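# Reorient a held spanner within the hand to a goal

## Task

With the spanner already held in the hand (handle lying across the fingers, pinched by the thumb against the index and middle fingers), rotate and shift it using the hand alone so that its orientation and grip point on the handle match the two goal pictures. Only the hand may touch it (the wrist camera, its bracket and the arm's last link count as hand); any other contact, or the spanner leaving the hand, is a failure. To finish, keep it still briefly with no hand motor reporting moving, in a grip firm enough that it would not shift however the hand is turned or moved, then declare completion.

## Robot and tools

Robot: one small arm ending in a right hand with six hand motors, in this order: little, ring, middle, index, thumb_bend, thumb_turn. Camera views: cam_high (896x504), cam_low (896x504) and cam_wrist (672x504, fisheye, mounted on the hand).

Frames. Positions, orientations, velocities and targets are in the scene frame: origin on the table below the arm base, +z up, +y to the left when looking along +x. The hand point sits 0.05 m in front of the palm; its own +z runs along the straight fingers, +y out of the palm, +x across the palm away from the thumb. Straight fingertips reach about 0.06-0.07 m past it along +z, 0.06 m behind it along -y. A bracket on the little-finger side of the wrist can strike things. The arm has little room: it can pull back toward the wrist only slightly and rotate about the hand's +y only about 30 degrees clockwise.

The 14-number row (shared by execute_actions and move), each value in [-1, 1]: dx, dy, dz, rx, ry, rz, little, ring, middle, index, thumb_bend, thumb_turn, force_limit, speed. The first six are an offset, not a pose: they are measured along scene axes from the Hand target as it stood when the action or move began; rx, ry, rz form a single rotation vector turning about that target position. Scale: 1.0 = 0.6 m or 180 degrees. Repeating the same offset moves further. Every row of one action counts from the same start, not from the previous row. The six hand numbers are absolute motor targets: +1 open (fingers straight, thumb straight, thumb beside the palm), -1 closed (fingers curled, thumb fully bent, thumb swung in front of the palm opposite the fingers). force_limit maps linearly from about 0 N (-1) to 10 N (+1) at the fingertip, 15 N for the two thumb motors. speed rises linearly from nearly zero at -1 to full at +0.48 and stays full above; full travel takes 0.49 s. For a soft grip use speed -0.94 or lower. Re-sending your last six hand numbers with the same force_limit and speed keeps the hand as it is; a 0 is itself a command.

execute_actions(actions, cameras): actions is a list of actions; each action is a list of 1 to 15 rows, one per 1/30 s step, the last row repeated to fill 15 steps (0.5 s). An empty list just returns state and images. cameras selects images: omitted/null/["all"] gives all, [] none.
move(target, speed, blend, stop_force, zero, blocking, cameras): drives the hand point in a straight path toward one row, or through a list of up to 15 rows all offset from the same starting Hand target. speed in m/s (0.002-2.4, default 0.25; turns capped at twice that in rad/s). blend in m rounds corners. stop_force in N (3-120) ends the path when resistance along the motion reaches that much; unreliable when the move mainly rotates, and omit it when backing off a contact. zero (default true) re-zeros before the move. blocking=false returns early and cannot be combined with stop_force. Hand numbers of later targets are applied only once the arm rests there.
wait(seconds 0-10), stop() to brake a running move, zoom_image(camera, region [x0,y0,x1,y1] pixels, at most 504x504), show_instructions() for the goal pictures, zero_wrist_force(), finished_scene(scene number 1 or 2) to end the scene.

Motion details: each step the commanded orientation is clipped to within 32 degrees of the measured one; the Hand target line shows what was actually commanded, and the hand may settle short of it. Even small rotations shift the hand point up to about 3 cm. Finger motors start only when their own target changes by 0.002 or more, then run until they reach it or, when closing, hit force_limit, then lock (holding at least 15 N). To grip harder, raise force_limit and send a target more closed than hand_measured; to loosen, send one more open than hand_measured.

Reading results: end_effector_position (m) and end_effector_quat_wxyz, velocities (omitted when joint velocities read within noise), Hand target, joint positions and torques, Wrist force and torque in the end effector's axes plus the peak since last shown. hand_measured gives each motor's position on the command scale; hand_stopped_by gives moving, target, force, stalled or fault; hand_load_n gives fingertip load in N, positive when pushed open. A load falling to near zero signals a lost grip. move adds a line: done (within 3 mm and 2 degrees), off_target, moving, held or fault, plus limits such as paced or held. MOTOR HOT warns of heating; above 85 °C the arm locks for 30-60 s.

Avoid: letting the spanner touch the table or any other body, dropping it, fast swings, excessive finger force, and pressing the arm into contact (150 N or joint torque limits trigger a 10 s stop). Keep the wrist away from the base axis to avoid shoulder flips. Finish only with every hand motor locked and the spanner firmly held.

Each tool is called after "Emit:" as name(argument=value, ...), one argument or row to a line, values as JSON.

Reference images:

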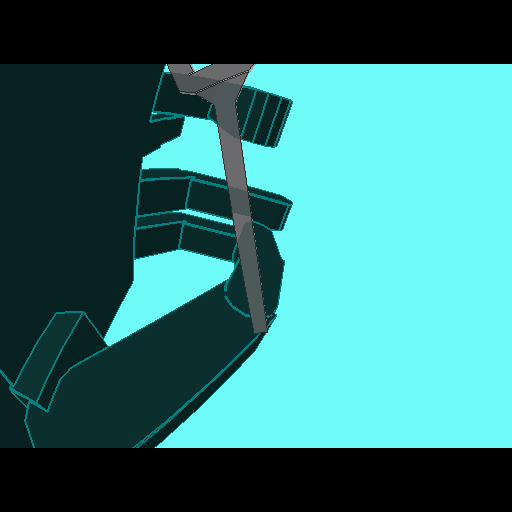

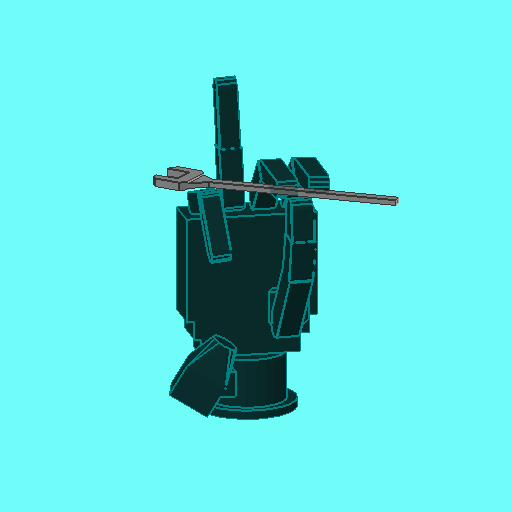

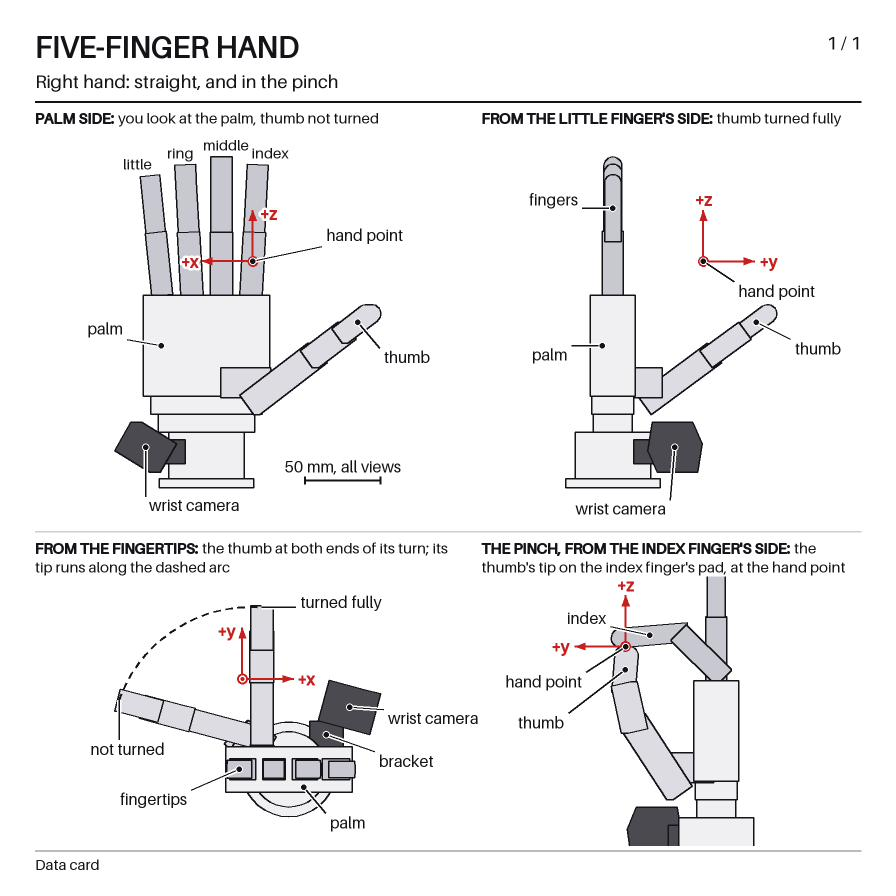

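## Session

Emit:
execute_actions(
  actions=[],
)

Scene clock: 0.00 s.
end_effector_position=(+0.4588, +0.0125, +0.2946) hand_measured=(+1.000, +1.000, -0.190, -0.182, +0.028, -0.900) hand_load_n=(+0.0, +0.0, +12.0, +12.5, +5.0, -0.5) hand_stopped_by=(target, target, target, target, target, target) hand_force_limit=0.00 hand_speed=-0.80 end_effector_quat_wxyz=(+0.451, -0.432, +0.538, -0.566)
Joint positions: [-0.506 -1.455 2.249 -3.981 -1.323 0.001]
Joint velocities: within noise
Joint torques (N m): no reading
Motor temperatures (°C): [35 24 32 36 35 41]
Wrist force (N): no reading
Wrist torque (N m): no reading
Wrist force, peak (N): no reading
Hand target: +0.4588, +0.0125, +0.2946; +0.451, -0.432, +0.538, -0.566

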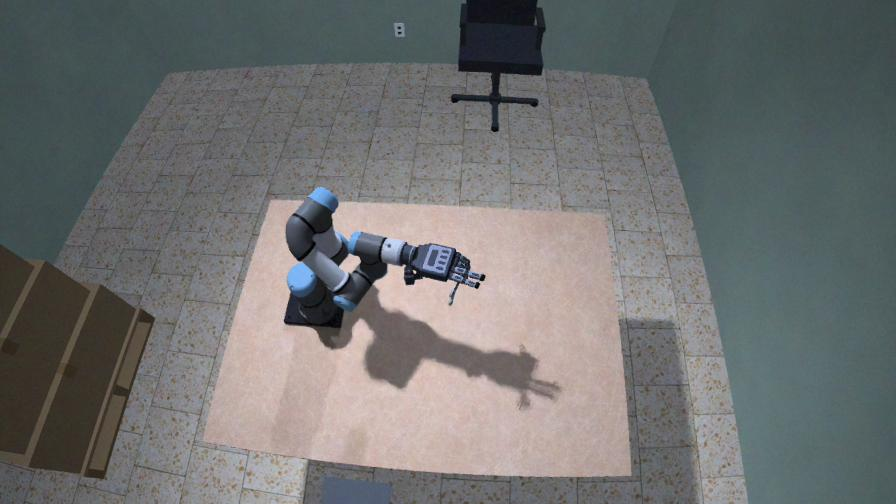

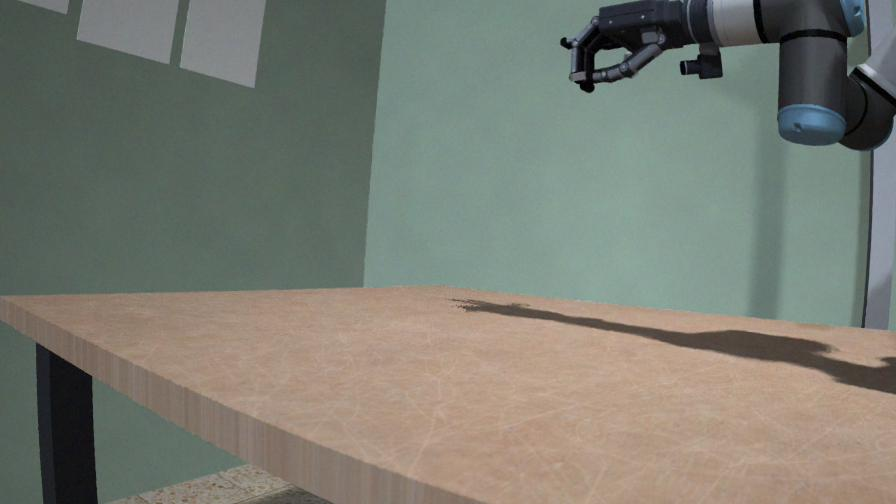

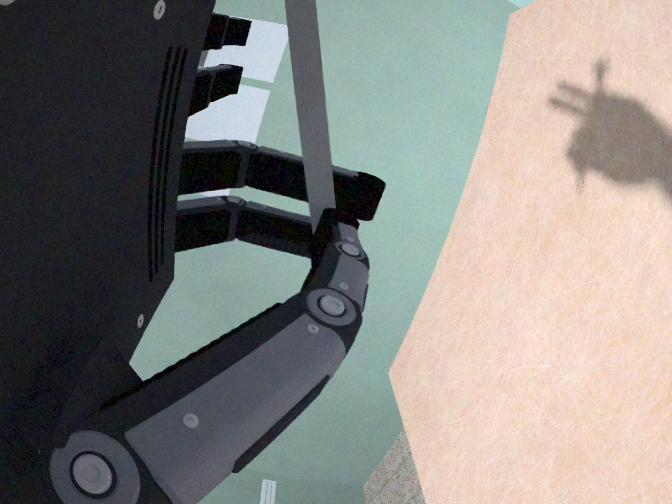

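Emit:
zoom_image(
  camera="cam_high",
  region=[400, 220, 520, 320],
)

Emit:
zoom_image(
  camera="cam_wrist",
  region=[168, 0, 672, 504],
)

Emit:
zoom_image(
  camera="cam_low",
  region=[540, 0, 740, 120],
)

Scaled by 4.200 from the camera's 896x504 image, which has a finer 1280x720 frame.

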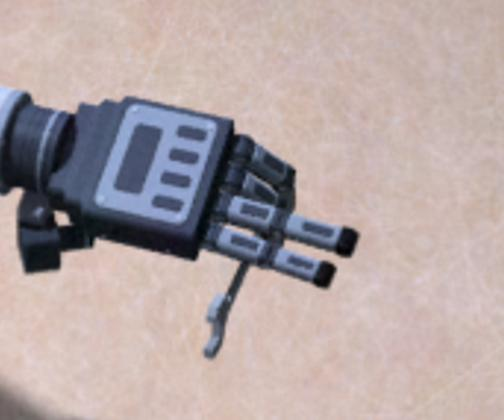

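Scaled by 1.000.

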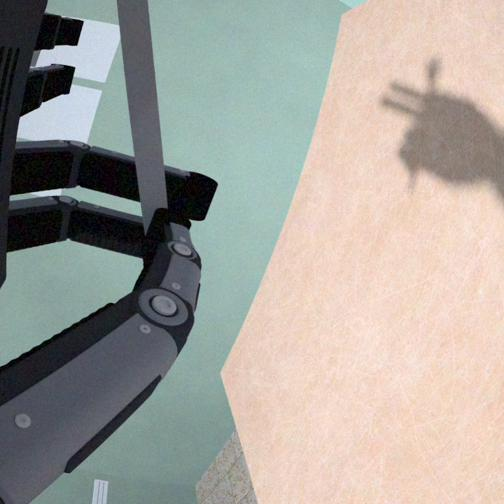

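Scaled by 2.520 from the camera's 896x504 image, which has a finer 1280x720 frame.

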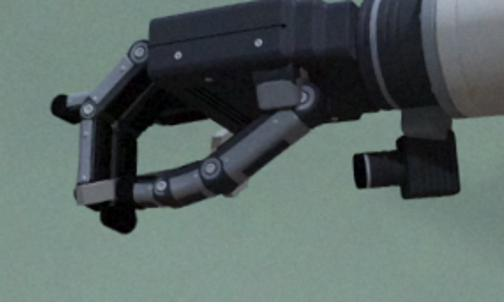

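Emit:
zoom_image(
  camera="cam_low",
  region=[556, 20, 636, 100],
)

Emit:
zoom_image(
  camera="cam_high",
  region=[435, 245, 495, 305],
)

Emit:
zoom_image(
  camera="cam_wrist",
  region=[250, 120, 400, 270],
)

Emit:
show_instructions(
)

Scaled by 6.300 from the camera's 896x504 image, which has a finer 1280x720 frame.

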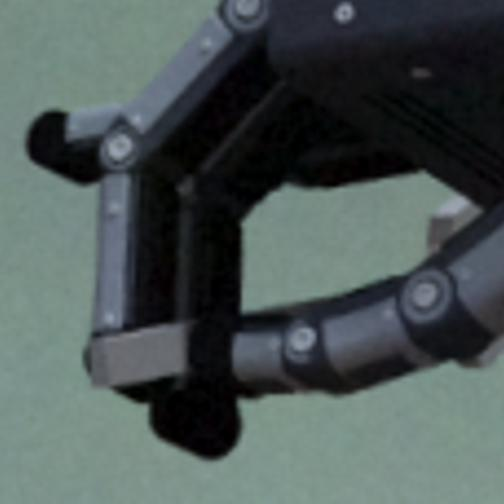

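Scaled by 8.400 from the camera's 896x504 image, which has a finer 1280x720 frame.

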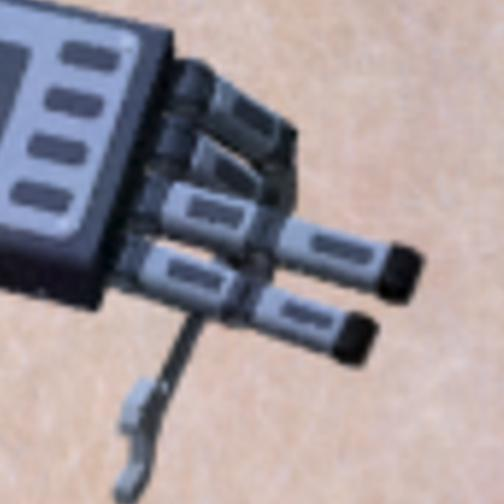

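Scaled by 3.360 from the camera's 672x504 image, which has a finer 960x720 frame.

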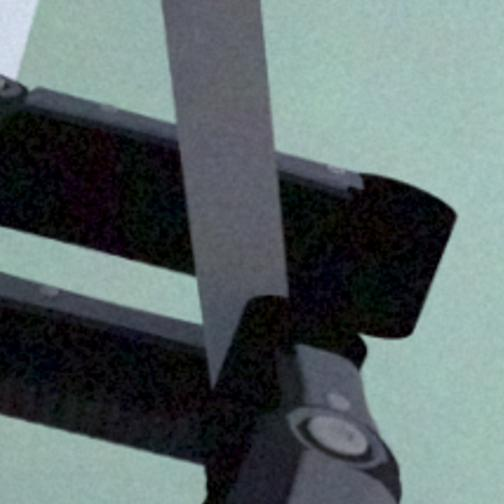

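Reference images for this scene: goal picture from the wrist camera place, goal picture looking into the palm, FIVE-FINGER HAND page 1.

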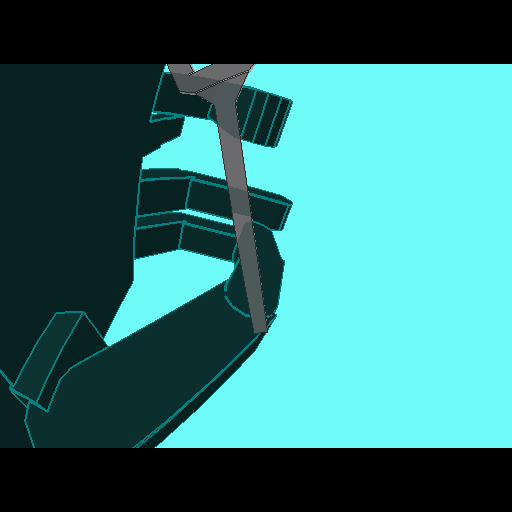

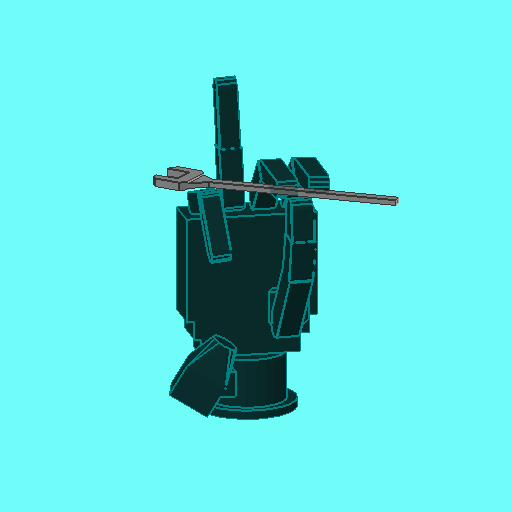

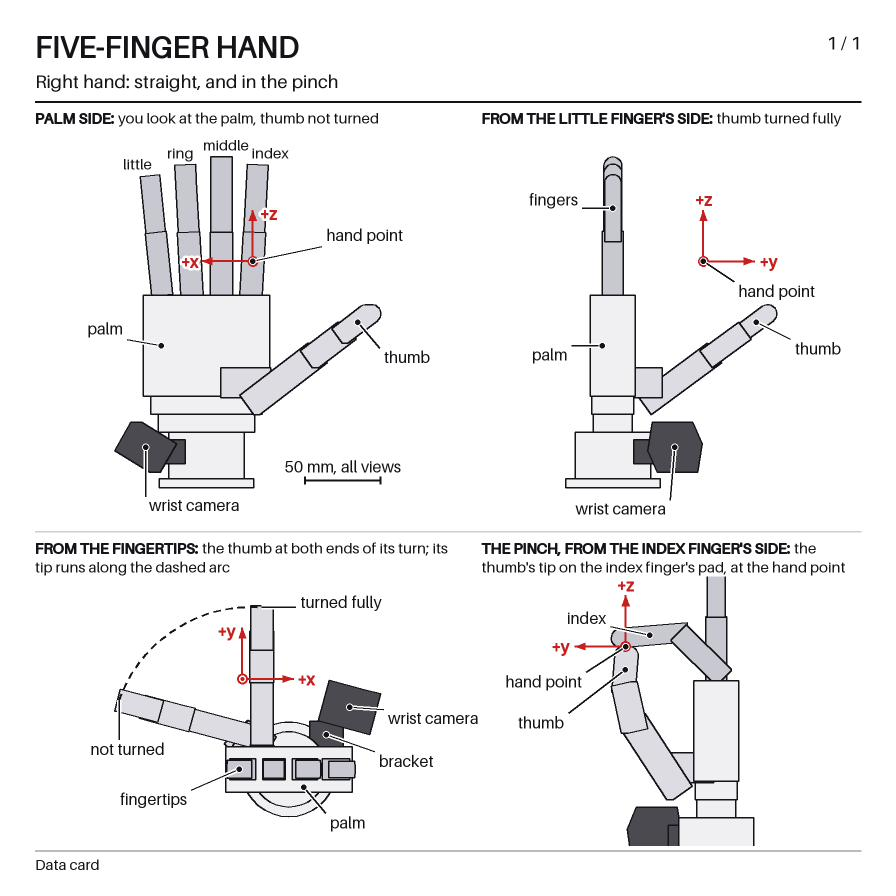

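Emit:
move(
  target=[0, 0, 0, 0.487, -0.110, 0.024, 1, 1, -0.192, -0.184, 0.028, -0.9, 0, -0.8],
  speed=0.3,
)

Scene clock: 51.50 s.
end_effector_position=(+0.4588, +0.0126, +0.2946) hand_measured=(+1.000, +1.000, -0.190, -0.182, +0.030, -0.900) hand_load_n=(+0.0, +0.0, +11.5, +12.5, +4.0, -0.5) hand_stopped_by=(target, target, force, force, target, target) hand_force_limit=0.00 hand_speed=-0.80 end_effector_quat_wxyz=(+0.719, +0.075, +0.686, -0.082)
Joint positions: [-0.666 -1.022 2.388 -4.556 -1.163 1.58]
Joint velocities: within noise
Joint torques (N m): [-2.35 -12.22 -1.2 -0.62 0.96 0.69]
Motor temperatures (°C): [34 24 32 36 35 41]
Wrist force (N): [-1.3 -0.7 -0.5]
Wrist torque (N m): [-0.16 0.14 -0.24]
Wrist force, peak (N): [-1.5 -0.7 -0.7]
Hand target: +0.4588, +0.0125, +0.2946; +0.719, +0.075, +0.686, -0.082
Off the commanded pose: 0.000 m, 0 deg.
move: done
camera_calibration:
cam_wrist: T_world_to_cam=[[0.197466, 0.939389, -0.280278, -0.0213882], [-0.479512, 0.341927, 0.80818, -0.0171658], [0.855029, -0.0251916, 0.517967, -0.431294], [0, 0, 0, 1]] pos_world=[0.364761, 0.0150964, 0.231274]

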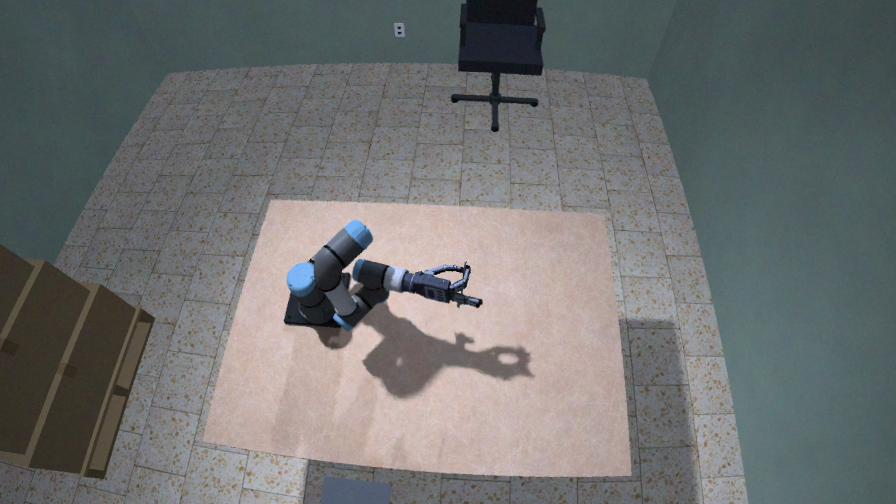

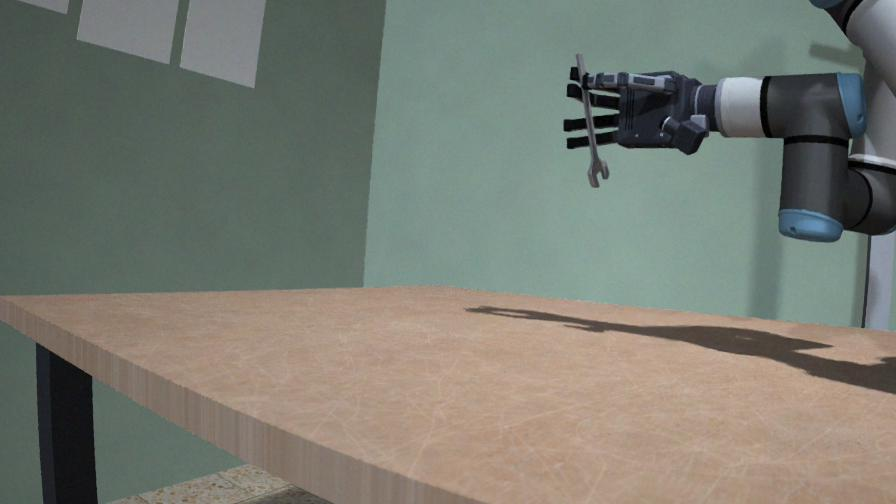

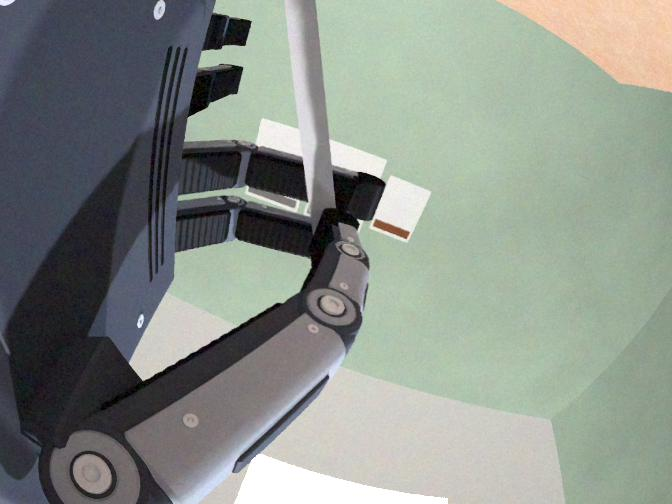

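Emit:
zoom_image(
  camera="cam_low",
  region=[540, 30, 720, 210],
)

Emit:
zoom_image(
  camera="cam_low",
  region=[550, 40, 650, 140],
)

Scaled by 2.800 from the camera's 896x504 image, which has a finer 1280x720 frame.

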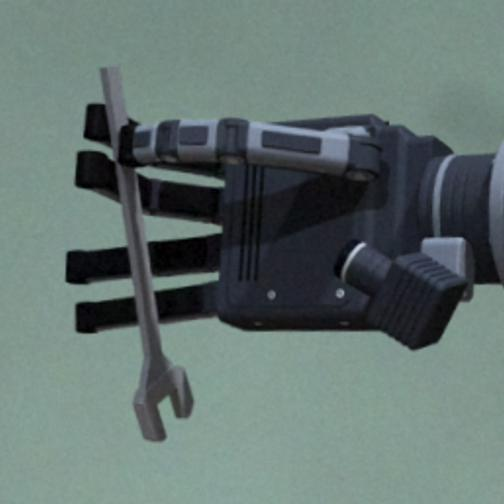

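Scaled by 5.040 from the camera's 896x504 image, which has a finer 1280x720 frame.

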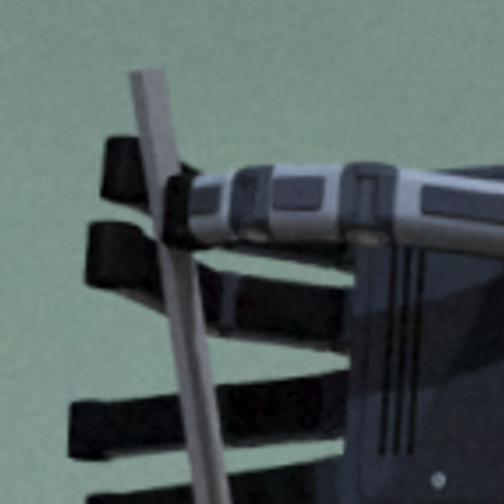

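Emit:
zoom_image(
  camera="cam_low",
  region=[570, 135, 630, 195],
)

Emit:
zoom_image(
  camera="cam_wrist",
  region=[230, 0, 400, 130],
)

Scaled by 8.400 from the camera's 896x504 image, which has a finer 1280x720 frame.

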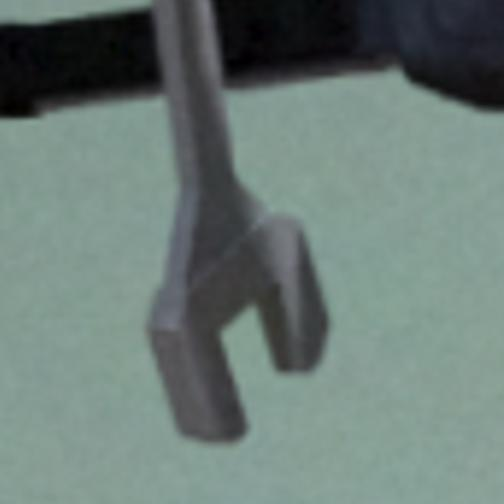

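Scaled by 2.965 from the camera's 672x504 image, which has a finer 960x720 frame.

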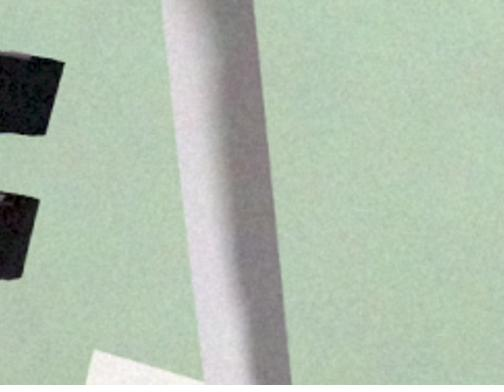

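Emit:
move(
  target=[0, 0, 0, 0, 0, 0.261, 1, 1, -0.192, -0.184, 0.028, -0.9, 0, -0.8],
  speed=0.3,
)

Scene clock: 106.57 s.
end_effector_position=(+0.4589, +0.0126, +0.2946) hand_measured=(+1.000, +1.000, -0.190, -0.182, +0.030, -0.900) hand_load_n=(+0.0, +0.0, +12.0, +12.5, +4.0, -0.5) hand_stopped_by=(target, target, force, force, target, target) hand_force_limit=0.00 hand_speed=-0.80 end_effector_quat_wxyz=(+0.691, -0.204, +0.661, +0.210)
Joint positions: [-0.959 -0.648 1.311 -4.405 -0.064 2.165]
Joint velocities: within noise
Joint torques (N m): [0.33 -18.99 -6.7 0.47 -0.28 0.95]
Motor temperatures (°C): [34 24 32 36 35 40]
Wrist force (N): [-1.3 -0.5 -0.5]
Wrist torque (N m): [-0.14 0.12 -0.23]
Wrist force, peak (N): [-1.5 -0.8 -0.4]
Hand target: +0.4588, +0.0125, +0.2946; +0.692, -0.205, +0.659, +0.212
Off the commanded pose: 0.000 m, 0 deg.
move: done
camera_calibration:
cam_wrist: T_world_to_cam=[[-0.550857, 0.786248, -0.279947, 0.323695], [-0.573543, -0.112948, 0.811351, 0.0308289], [0.606304, 0.6075, 0.513166, -0.323794], [0, 0, 0, 1]] pos_world=[0.392309, -0.0543179, 0.231764]

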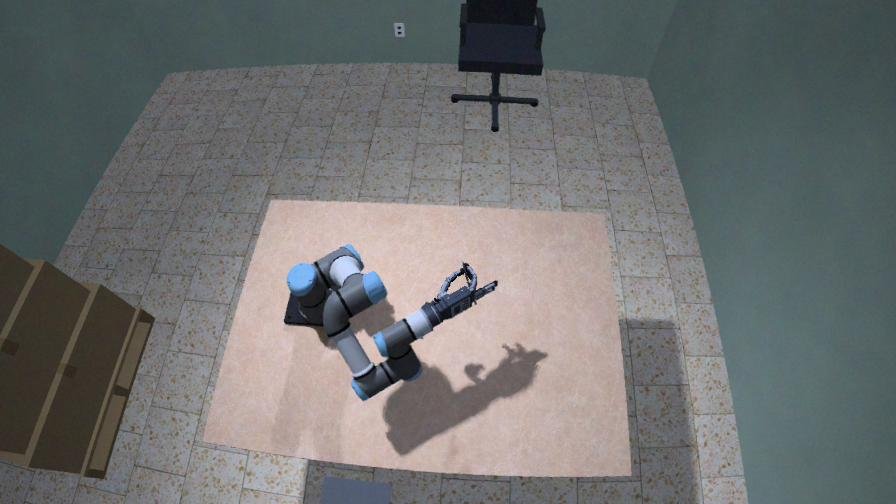

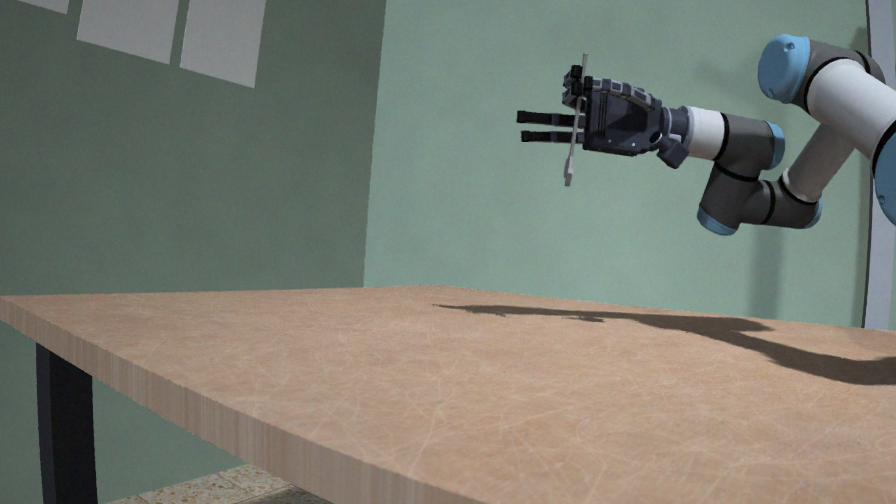

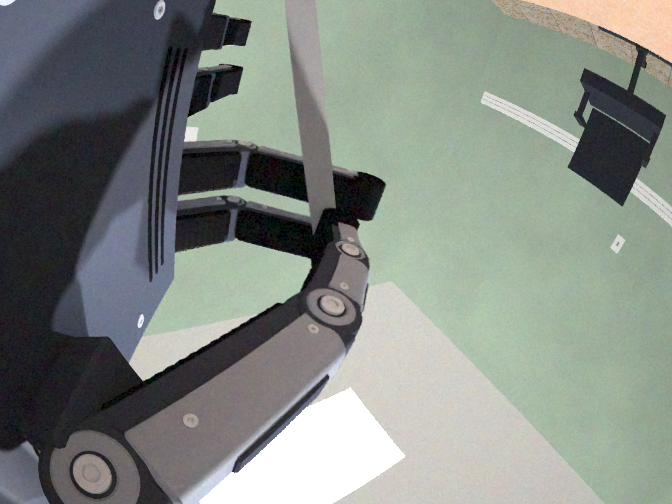

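Emit:
zoom_image(
  camera="cam_low",
  region=[500, 30, 700, 210],
)

Emit:
zoom_image(
  camera="cam_low",
  region=[540, 45, 620, 125],
)

Emit:
zoom_image(
  camera="cam_low",
  region=[540, 115, 620, 195],
)

Scaled by 2.520 from the camera's 896x504 image, which has a finer 1280x720 frame.

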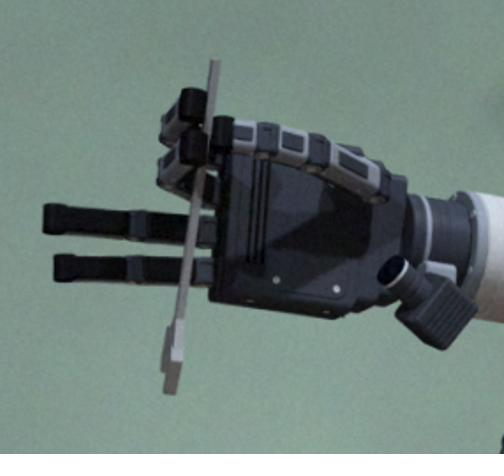

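Scaled by 6.300 from the camera's 896x504 image, which has a finer 1280x720 frame.

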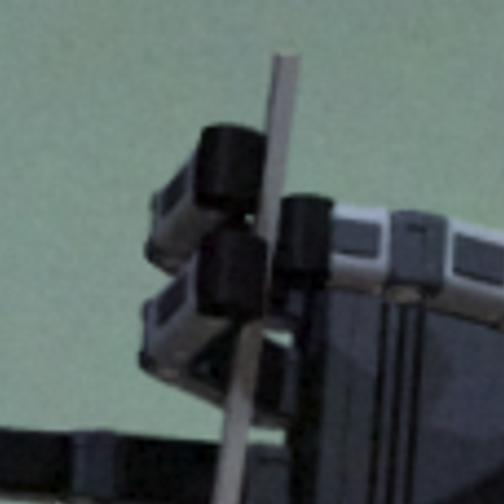

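Scaled by 6.300 from the camera's 896x504 image, which has a finer 1280x720 frame.

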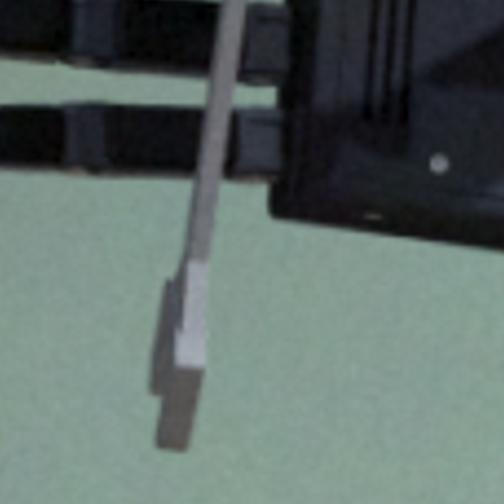

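Emit:
move(
  target=[0, 0, 0, 0, 0, -0.261, 1, 1, -0.192, -0.184, 0.028, -0.9, 0, -0.8],
  speed=0.3,
  cameras=[],
)

Emit:
move(
  target=[0, 0, 0, -0.487, 0.110, -0.024, 1, 1, -0.192, -0.184, 0.028, -0.9, 0, -0.8],
  speed=0.3,
  cameras=[],
)

Emit:
move(
  target=[0, 0, 0, -0.487, 0.110, -0.024, 1, 1, -0.192, -0.184, 0.028, -0.9, 0, -0.8],
  speed=0.3,
)

Scene clock: 137.57 s.
end_effector_position=(+0.4588, +0.0125, +0.2946) hand_measured=(+1.000, +1.000, -0.190, -0.182, +0.030, -0.900) hand_load_n=(+0.0, +0.0, +12.0, +12.5, +4.0, -1.0) hand_stopped_by=(target, target, force, force, target, target) hand_force_limit=0.00 hand_speed=-0.80 end_effector_quat_wxyz=(+0.719, +0.075, +0.686, -0.082)
Joint positions: [-0.667 -1.022 2.388 -4.556 -1.163 1.58]
Joint velocities: within noise
Joint torques (N m): [1.29 -10.63 -1.45 -1.64 -1 1.18]
Motor temperatures (°C): [34 24 32 35 35 40]
Wrist force (N): [-1.2 -0.6 -0.6]
Wrist torque (N m): [-0.15 0.12 -0.23]
Wrist force, peak (N): [-1.6 -0.9 -0.5]
Hand target: +0.4588, +0.0125, +0.2946; +0.719, +0.075, +0.686, -0.082
Off the commanded pose: 0.000 m, 0 deg.
move: done
No camera images: "cameras" was empty.

Scene clock: 140.73 s.
end_effector_position=(+0.4588, +0.0126, +0.2947) hand_measured=(+1.000, +1.000, -0.190, -0.182, +0.030, -0.900) hand_load_n=(+0.0, +0.0, +12.0, +13.0, +4.0, -0.5) hand_stopped_by=(target, target, force, force, target, target) hand_force_limit=0.00 hand_speed=-0.80 end_effector_quat_wxyz=(+0.451, -0.432, +0.538, -0.566)
Joint positions: [-0.506 -1.455 2.249 -3.981 -1.323 0.001]
Joint velocities: within noise
Joint torques (N m): [-1.5 -6.81 -5.57 -2.15 0.83 -0.66]
Motor temperatures (°C): [34 24 32 35 35 40]
Wrist force (N): [0.1 0.0 0.0]
Wrist torque (N m): [-0.01 -0.01 0.00]
Wrist force, peak (N): [-1.4 -0.9 -0.5]
Hand target: +0.4588, +0.0125, +0.2946; +0.451, -0.432, +0.538, -0.566
Off the commanded pose: 0.000 m, 0 deg.
move: done
No camera images: "cameras" was empty.

Scene clock: 143.90 s.
end_effector_position=(+0.4588, +0.0126, +0.2946) hand_measured=(+1.000, +1.000, -0.190, -0.182, +0.030, -0.900) hand_load_n=(+0.0, +0.0, +12.0, +12.5, +4.0, -0.5) hand_stopped_by=(target, target, force, force, target, target) hand_force_limit=0.00 hand_speed=-0.80 end_effector_quat_wxyz=(+0.081, +0.686, -0.075, +0.719)
Joint positions: [-0.055 -1.151 2.019 -4.055 -1.774 -1.589]
Joint velocities: within noise
Joint torques (N m): [-2.13 -14.68 -4.87 -0.62 0.99 -0.71]
Motor temperatures (°C): [34 24 32 35 35 40]
Wrist force (N): [0.0 1.3 -0.9]
Wrist torque (N m): [0.14 0.12 0.02]
Wrist force, peak (N): [0.1 1.4 -1.0]
Hand target: +0.4588, +0.0125, +0.2946; +0.082, +0.686, -0.075, +0.719
Off the commanded pose: 0.000 m, 0 deg.
move: done
camera_calibration:
cam_wrist: T_world_to_cam=[[-0.251599, -0.927589, 0.276182, 0.0440691], [-0.501523, -0.119104, -0.856906, 0.489308], [0.827752, -0.354108, -0.435241, -0.133799], [0, 0, 0, 1]] pos_world=[0.367239, 0.0517776, 0.348886]

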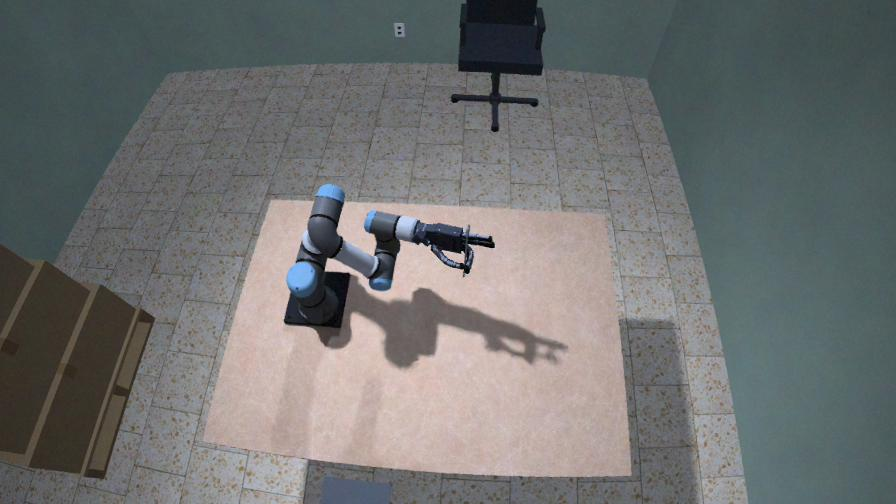

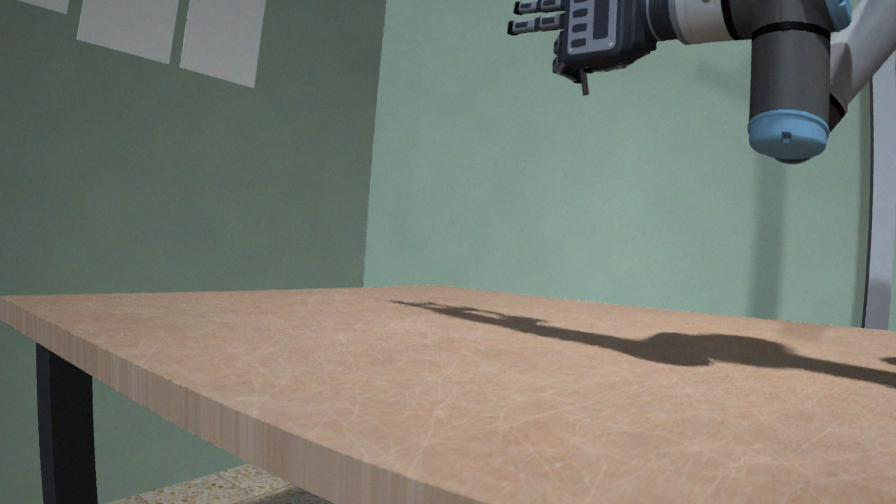

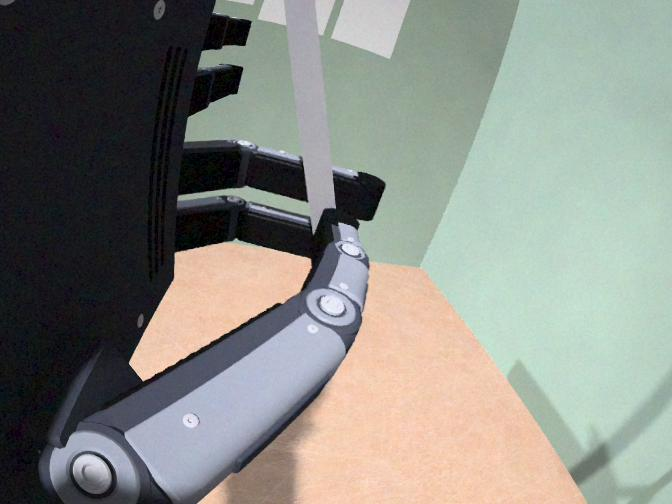

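Emit:
move(
  target=[0, 0, 0, 0.105, -0.0237, 0.0052, 1, 1, -0.192, -0.184, 0.028, -0.9, 0, -0.8],
  speed=0.25,
)

Scene clock: 156.60 s.
end_effector_position=(+0.4588, +0.0125, +0.2947) hand_measured=(+1.000, +1.000, -0.190, -0.182, +0.030, -0.900) hand_load_n=(+0.0, +0.0, +11.5, +12.5, +4.0, -0.5) hand_stopped_by=(target, target, force, force, target, target) hand_force_limit=0.00 hand_speed=-0.80 end_effector_quat_wxyz=(-0.041, +0.664, -0.190, +0.722)
Joint positions: [-0.113 -1.247 2.046 -3.985 -1.716 -1.249]
Joint velocities: within noise
Joint torques (N m): [2.27 -7.99 -8.18 -2.23 -0.98 0.47]
Motor temperatures (°C): [34 24 32 35 35 40]
Wrist force (N): [0.2 1.2 -0.6]
Wrist torque (N m): [0.14 0.07 0.05]
Wrist force, peak (N): [0.0 1.5 -0.9]
Hand target: +0.4588, +0.0125, +0.2946; -0.041, +0.664, -0.190, +0.722
Off the commanded pose: 0.000 m, 0 deg.
move: done
camera_calibration:
cam_wrist: T_world_to_cam=[[-0.244257, -0.967998, -0.0576006, 0.139471], [-0.436554, 0.162808, -0.884824, 0.464193], [0.865886, -0.190978, -0.46235, -0.145317], [0, 0, 0, 1]] pos_world=[0.36254, 0.0316812, 0.351575]

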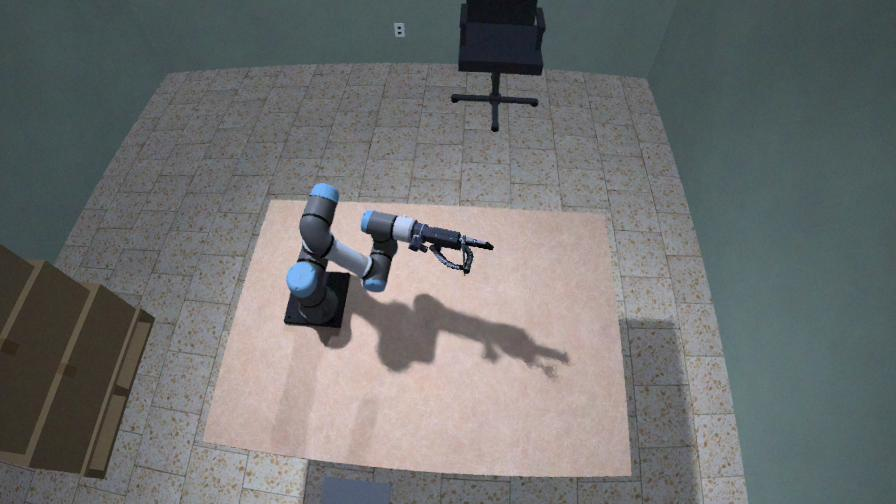

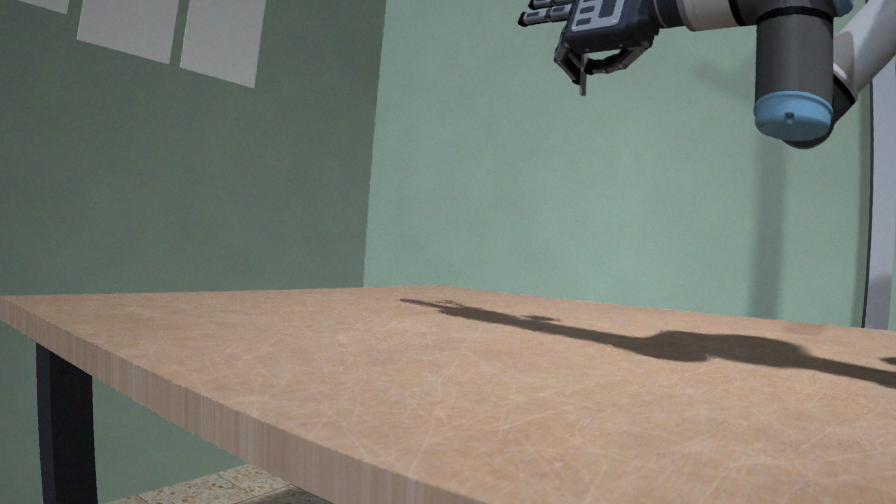

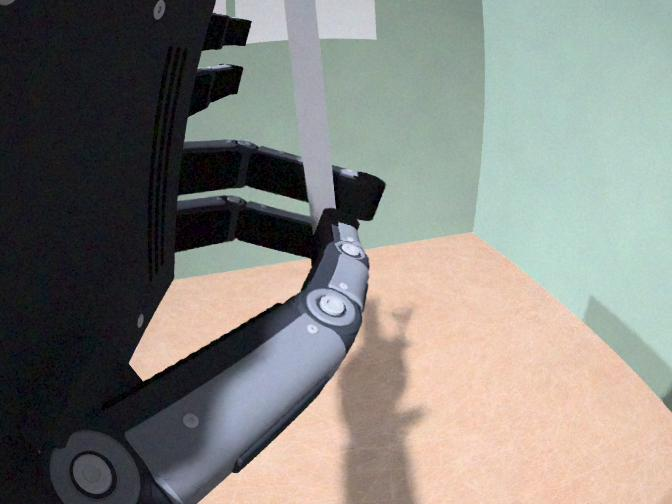

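Emit:
zoom_image(
  camera="cam_low",
  region=[540, 40, 620, 120],
)

Emit:
execute_actions(
  actions=[
    [[0,0,0,0,0,0,1,1,-0.188,-0.180,0.028,-0.9,0,-0.94]],
  ],
  cameras=[],
)

Scaled by 6.300 from the camera's 896x504 image, which has a finer 1280x720 frame.

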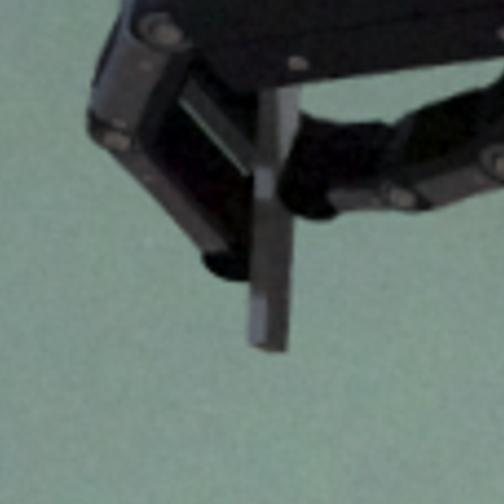

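Scene clock: 158.23 s.
end_effector_position=(+0.4588, +0.0125, +0.2946) hand_measured=(+1.000, +1.000, -0.186, -0.178, +0.030, -0.900) hand_load_n=(+0.0, +0.0, +10.0, +11.0, +3.5, -0.5) hand_stopped_by=(target, target, force, force, target, target) hand_force_limit=0.00 hand_speed=-0.94 end_effector_quat_wxyz=(-0.041, +0.664, -0.190, +0.722)
Joint positions: [-0.113 -1.247 2.046 -3.985 -1.716 -1.248]
Joint velocities: within noise
Joint torques (N m): [2.42 -8.35 -8.13 -2.18 -0.93 0.81]
Motor temperatures (°C): [34 24 32 35 35 40]
Wrist force (N): [0.2 1.3 -0.7]
Wrist torque (N m): [0.15 0.07 0.06]
Wrist force, peak (N): [0.2 1.4 -0.6]
Hand target: +0.4588, +0.0125, +0.2946; -0.041, +0.664, -0.190, +0.722
Off the commanded pose: 0.000 m, 0 deg.
Step readings (end_effector_position):
0: (+0.4588, +0.0125, +0.2946)
1: (+0.4588, +0.0125, +0.2946)
2: (+0.4588, +0.0125, +0.2946)
4: (+0.4588, +0.0125, +0.2946)
8: (+0.4588, +0.0125, +0.2946)
15: (+0.4588, +0.0125, +0.2946)
No camera images: "cameras" was empty.

Emit:
execute_actions(
  actions=[
    [[0,0,0,0,0,0,1,1,-0.178,-0.170,0.028,-0.9,0,-0.94]],
  ],
  cameras=["cam_low"],
)

Emit:
zoom_image(
  camera="cam_low",
  region=[540, 40, 620, 120],
)

Scene clock: 160.67 s.
end_effector_position=(+0.4588, +0.0125, +0.2946) hand_measured=(+1.000, +1.000, -0.176, -0.170, +0.030, -0.900) hand_load_n=(+0.0, +0.0, +6.5, +6.5, +2.5, +0.0) hand_stopped_by=(target, target, force, force, target, target) hand_force_limit=0.00 hand_speed=-0.94 end_effector_quat_wxyz=(-0.041, +0.664, -0.190, +0.722)
Joint positions: [-0.113 -1.247 2.046 -3.985 -1.716 -1.248]
Joint velocities: within noise
Joint torques (N m): [2.25 -8.34 -8.1 -2.08 -0.94 0.08]
Motor temperatures (°C): [34 24 32 35 35 40]
Wrist force (N): [0.2 1.2 -0.5]
Wrist torque (N m): [0.13 0.08 0.05]
Wrist force, peak (N): [0.2 1.5 -0.6]
Hand target: +0.4588, +0.0125, +0.2946; -0.041, +0.664, -0.190, +0.722
Off the commanded pose: 0.000 m, 0 deg.
Step readings (end_effector_position):
0: (+0.4588, +0.0125, +0.2946)
1: (+0.4588, +0.0125, +0.2946)
2: (+0.4588, +0.0125, +0.2946)
4: (+0.4588, +0.0125, +0.2946)
8: (+0.4588, +0.0125, +0.2946)
15: (+0.4588, +0.0125, +0.2946)
Images, in order (width x height): cam_low 896x504.

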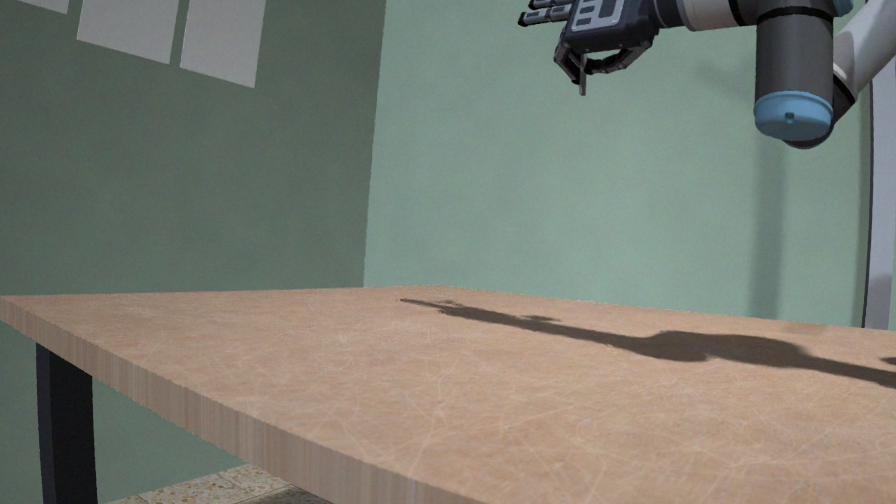

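Scaled by 6.300 from the camera's 896x504 image, which has a finer 1280x720 frame.

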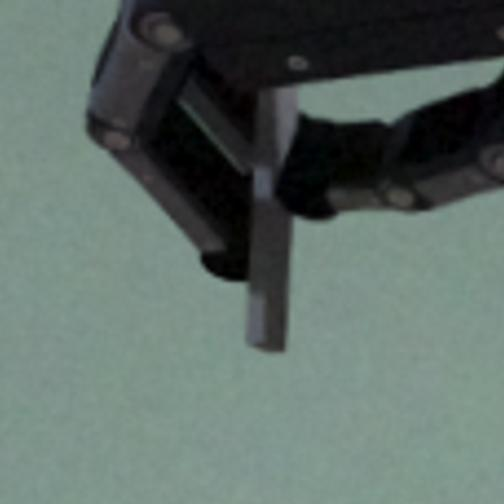

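Emit:
execute_actions(
  actions=[
    [[0,0,0,0,0,0,1,1,-0.172,-0.165,0.028,-0.9,-0.2,-0.94]],
  ],
  cameras=["cam_low"],
)

Emit:
zoom_image(
  camera="cam_low",
  region=[540, 40, 620, 120],
)

Scene clock: 162.27 s.
end_effector_position=(+0.4588, +0.0125, +0.2946) hand_measured=(+1.000, +1.000, -0.172, -0.164, +0.030, -0.900) hand_load_n=(+0.0, +0.0, +4.0, +4.0, +1.5, +0.0) hand_stopped_by=(target, target, force, force, target, target) hand_force_limit=-0.20 hand_speed=-0.94 end_effector_quat_wxyz=(-0.041, +0.664, -0.190, +0.722)
Joint positions: [-0.113 -1.247 2.046 -3.985 -1.716 -1.248]
Joint velocities: within noise
Joint torques (N m): [2.21 -8.58 -7.77 -1.98 -0.85 -0.35]
Motor temperatures (°C): [34 24 32 35 35 40]
Wrist force (N): [0.0 1.2 -0.5]
Wrist torque (N m): [0.14 0.10 0.04]
Wrist force, peak (N): [0.1 1.4 -0.6]
Hand target: +0.4588, +0.0125, +0.2946; -0.041, +0.664, -0.190, +0.722
Off the commanded pose: 0.000 m, 0 deg.
Step readings (end_effector_position):
0: (+0.4588, +0.0125, +0.2946)
1: (+0.4588, +0.0125, +0.2946)
2: (+0.4588, +0.0125, +0.2946)
4: (+0.4588, +0.0125, +0.2946)
8: (+0.4588, +0.0125, +0.2946)
15: (+0.4588, +0.0125, +0.2946)
Images, in order (width x height): cam_low 896x504.

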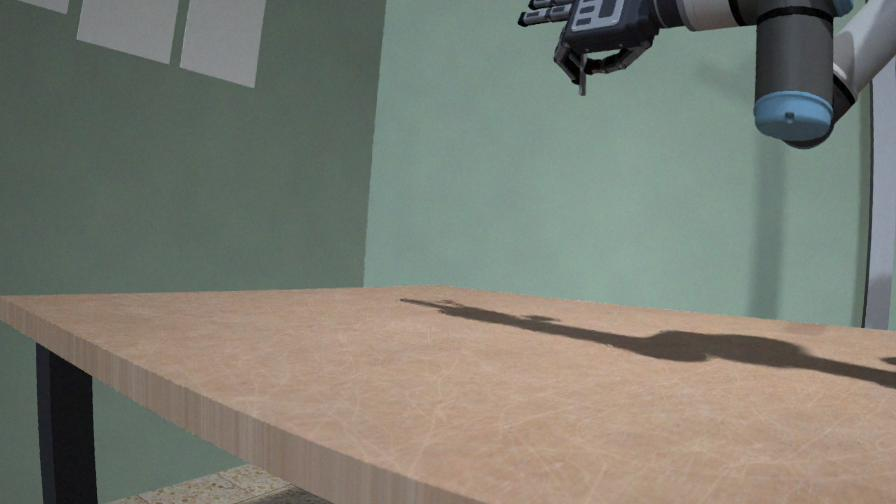

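Scaled by 6.300 from the camera's 896x504 image, which has a finer 1280x720 frame.

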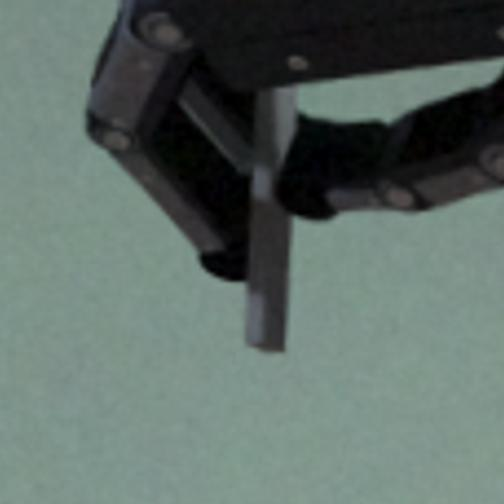

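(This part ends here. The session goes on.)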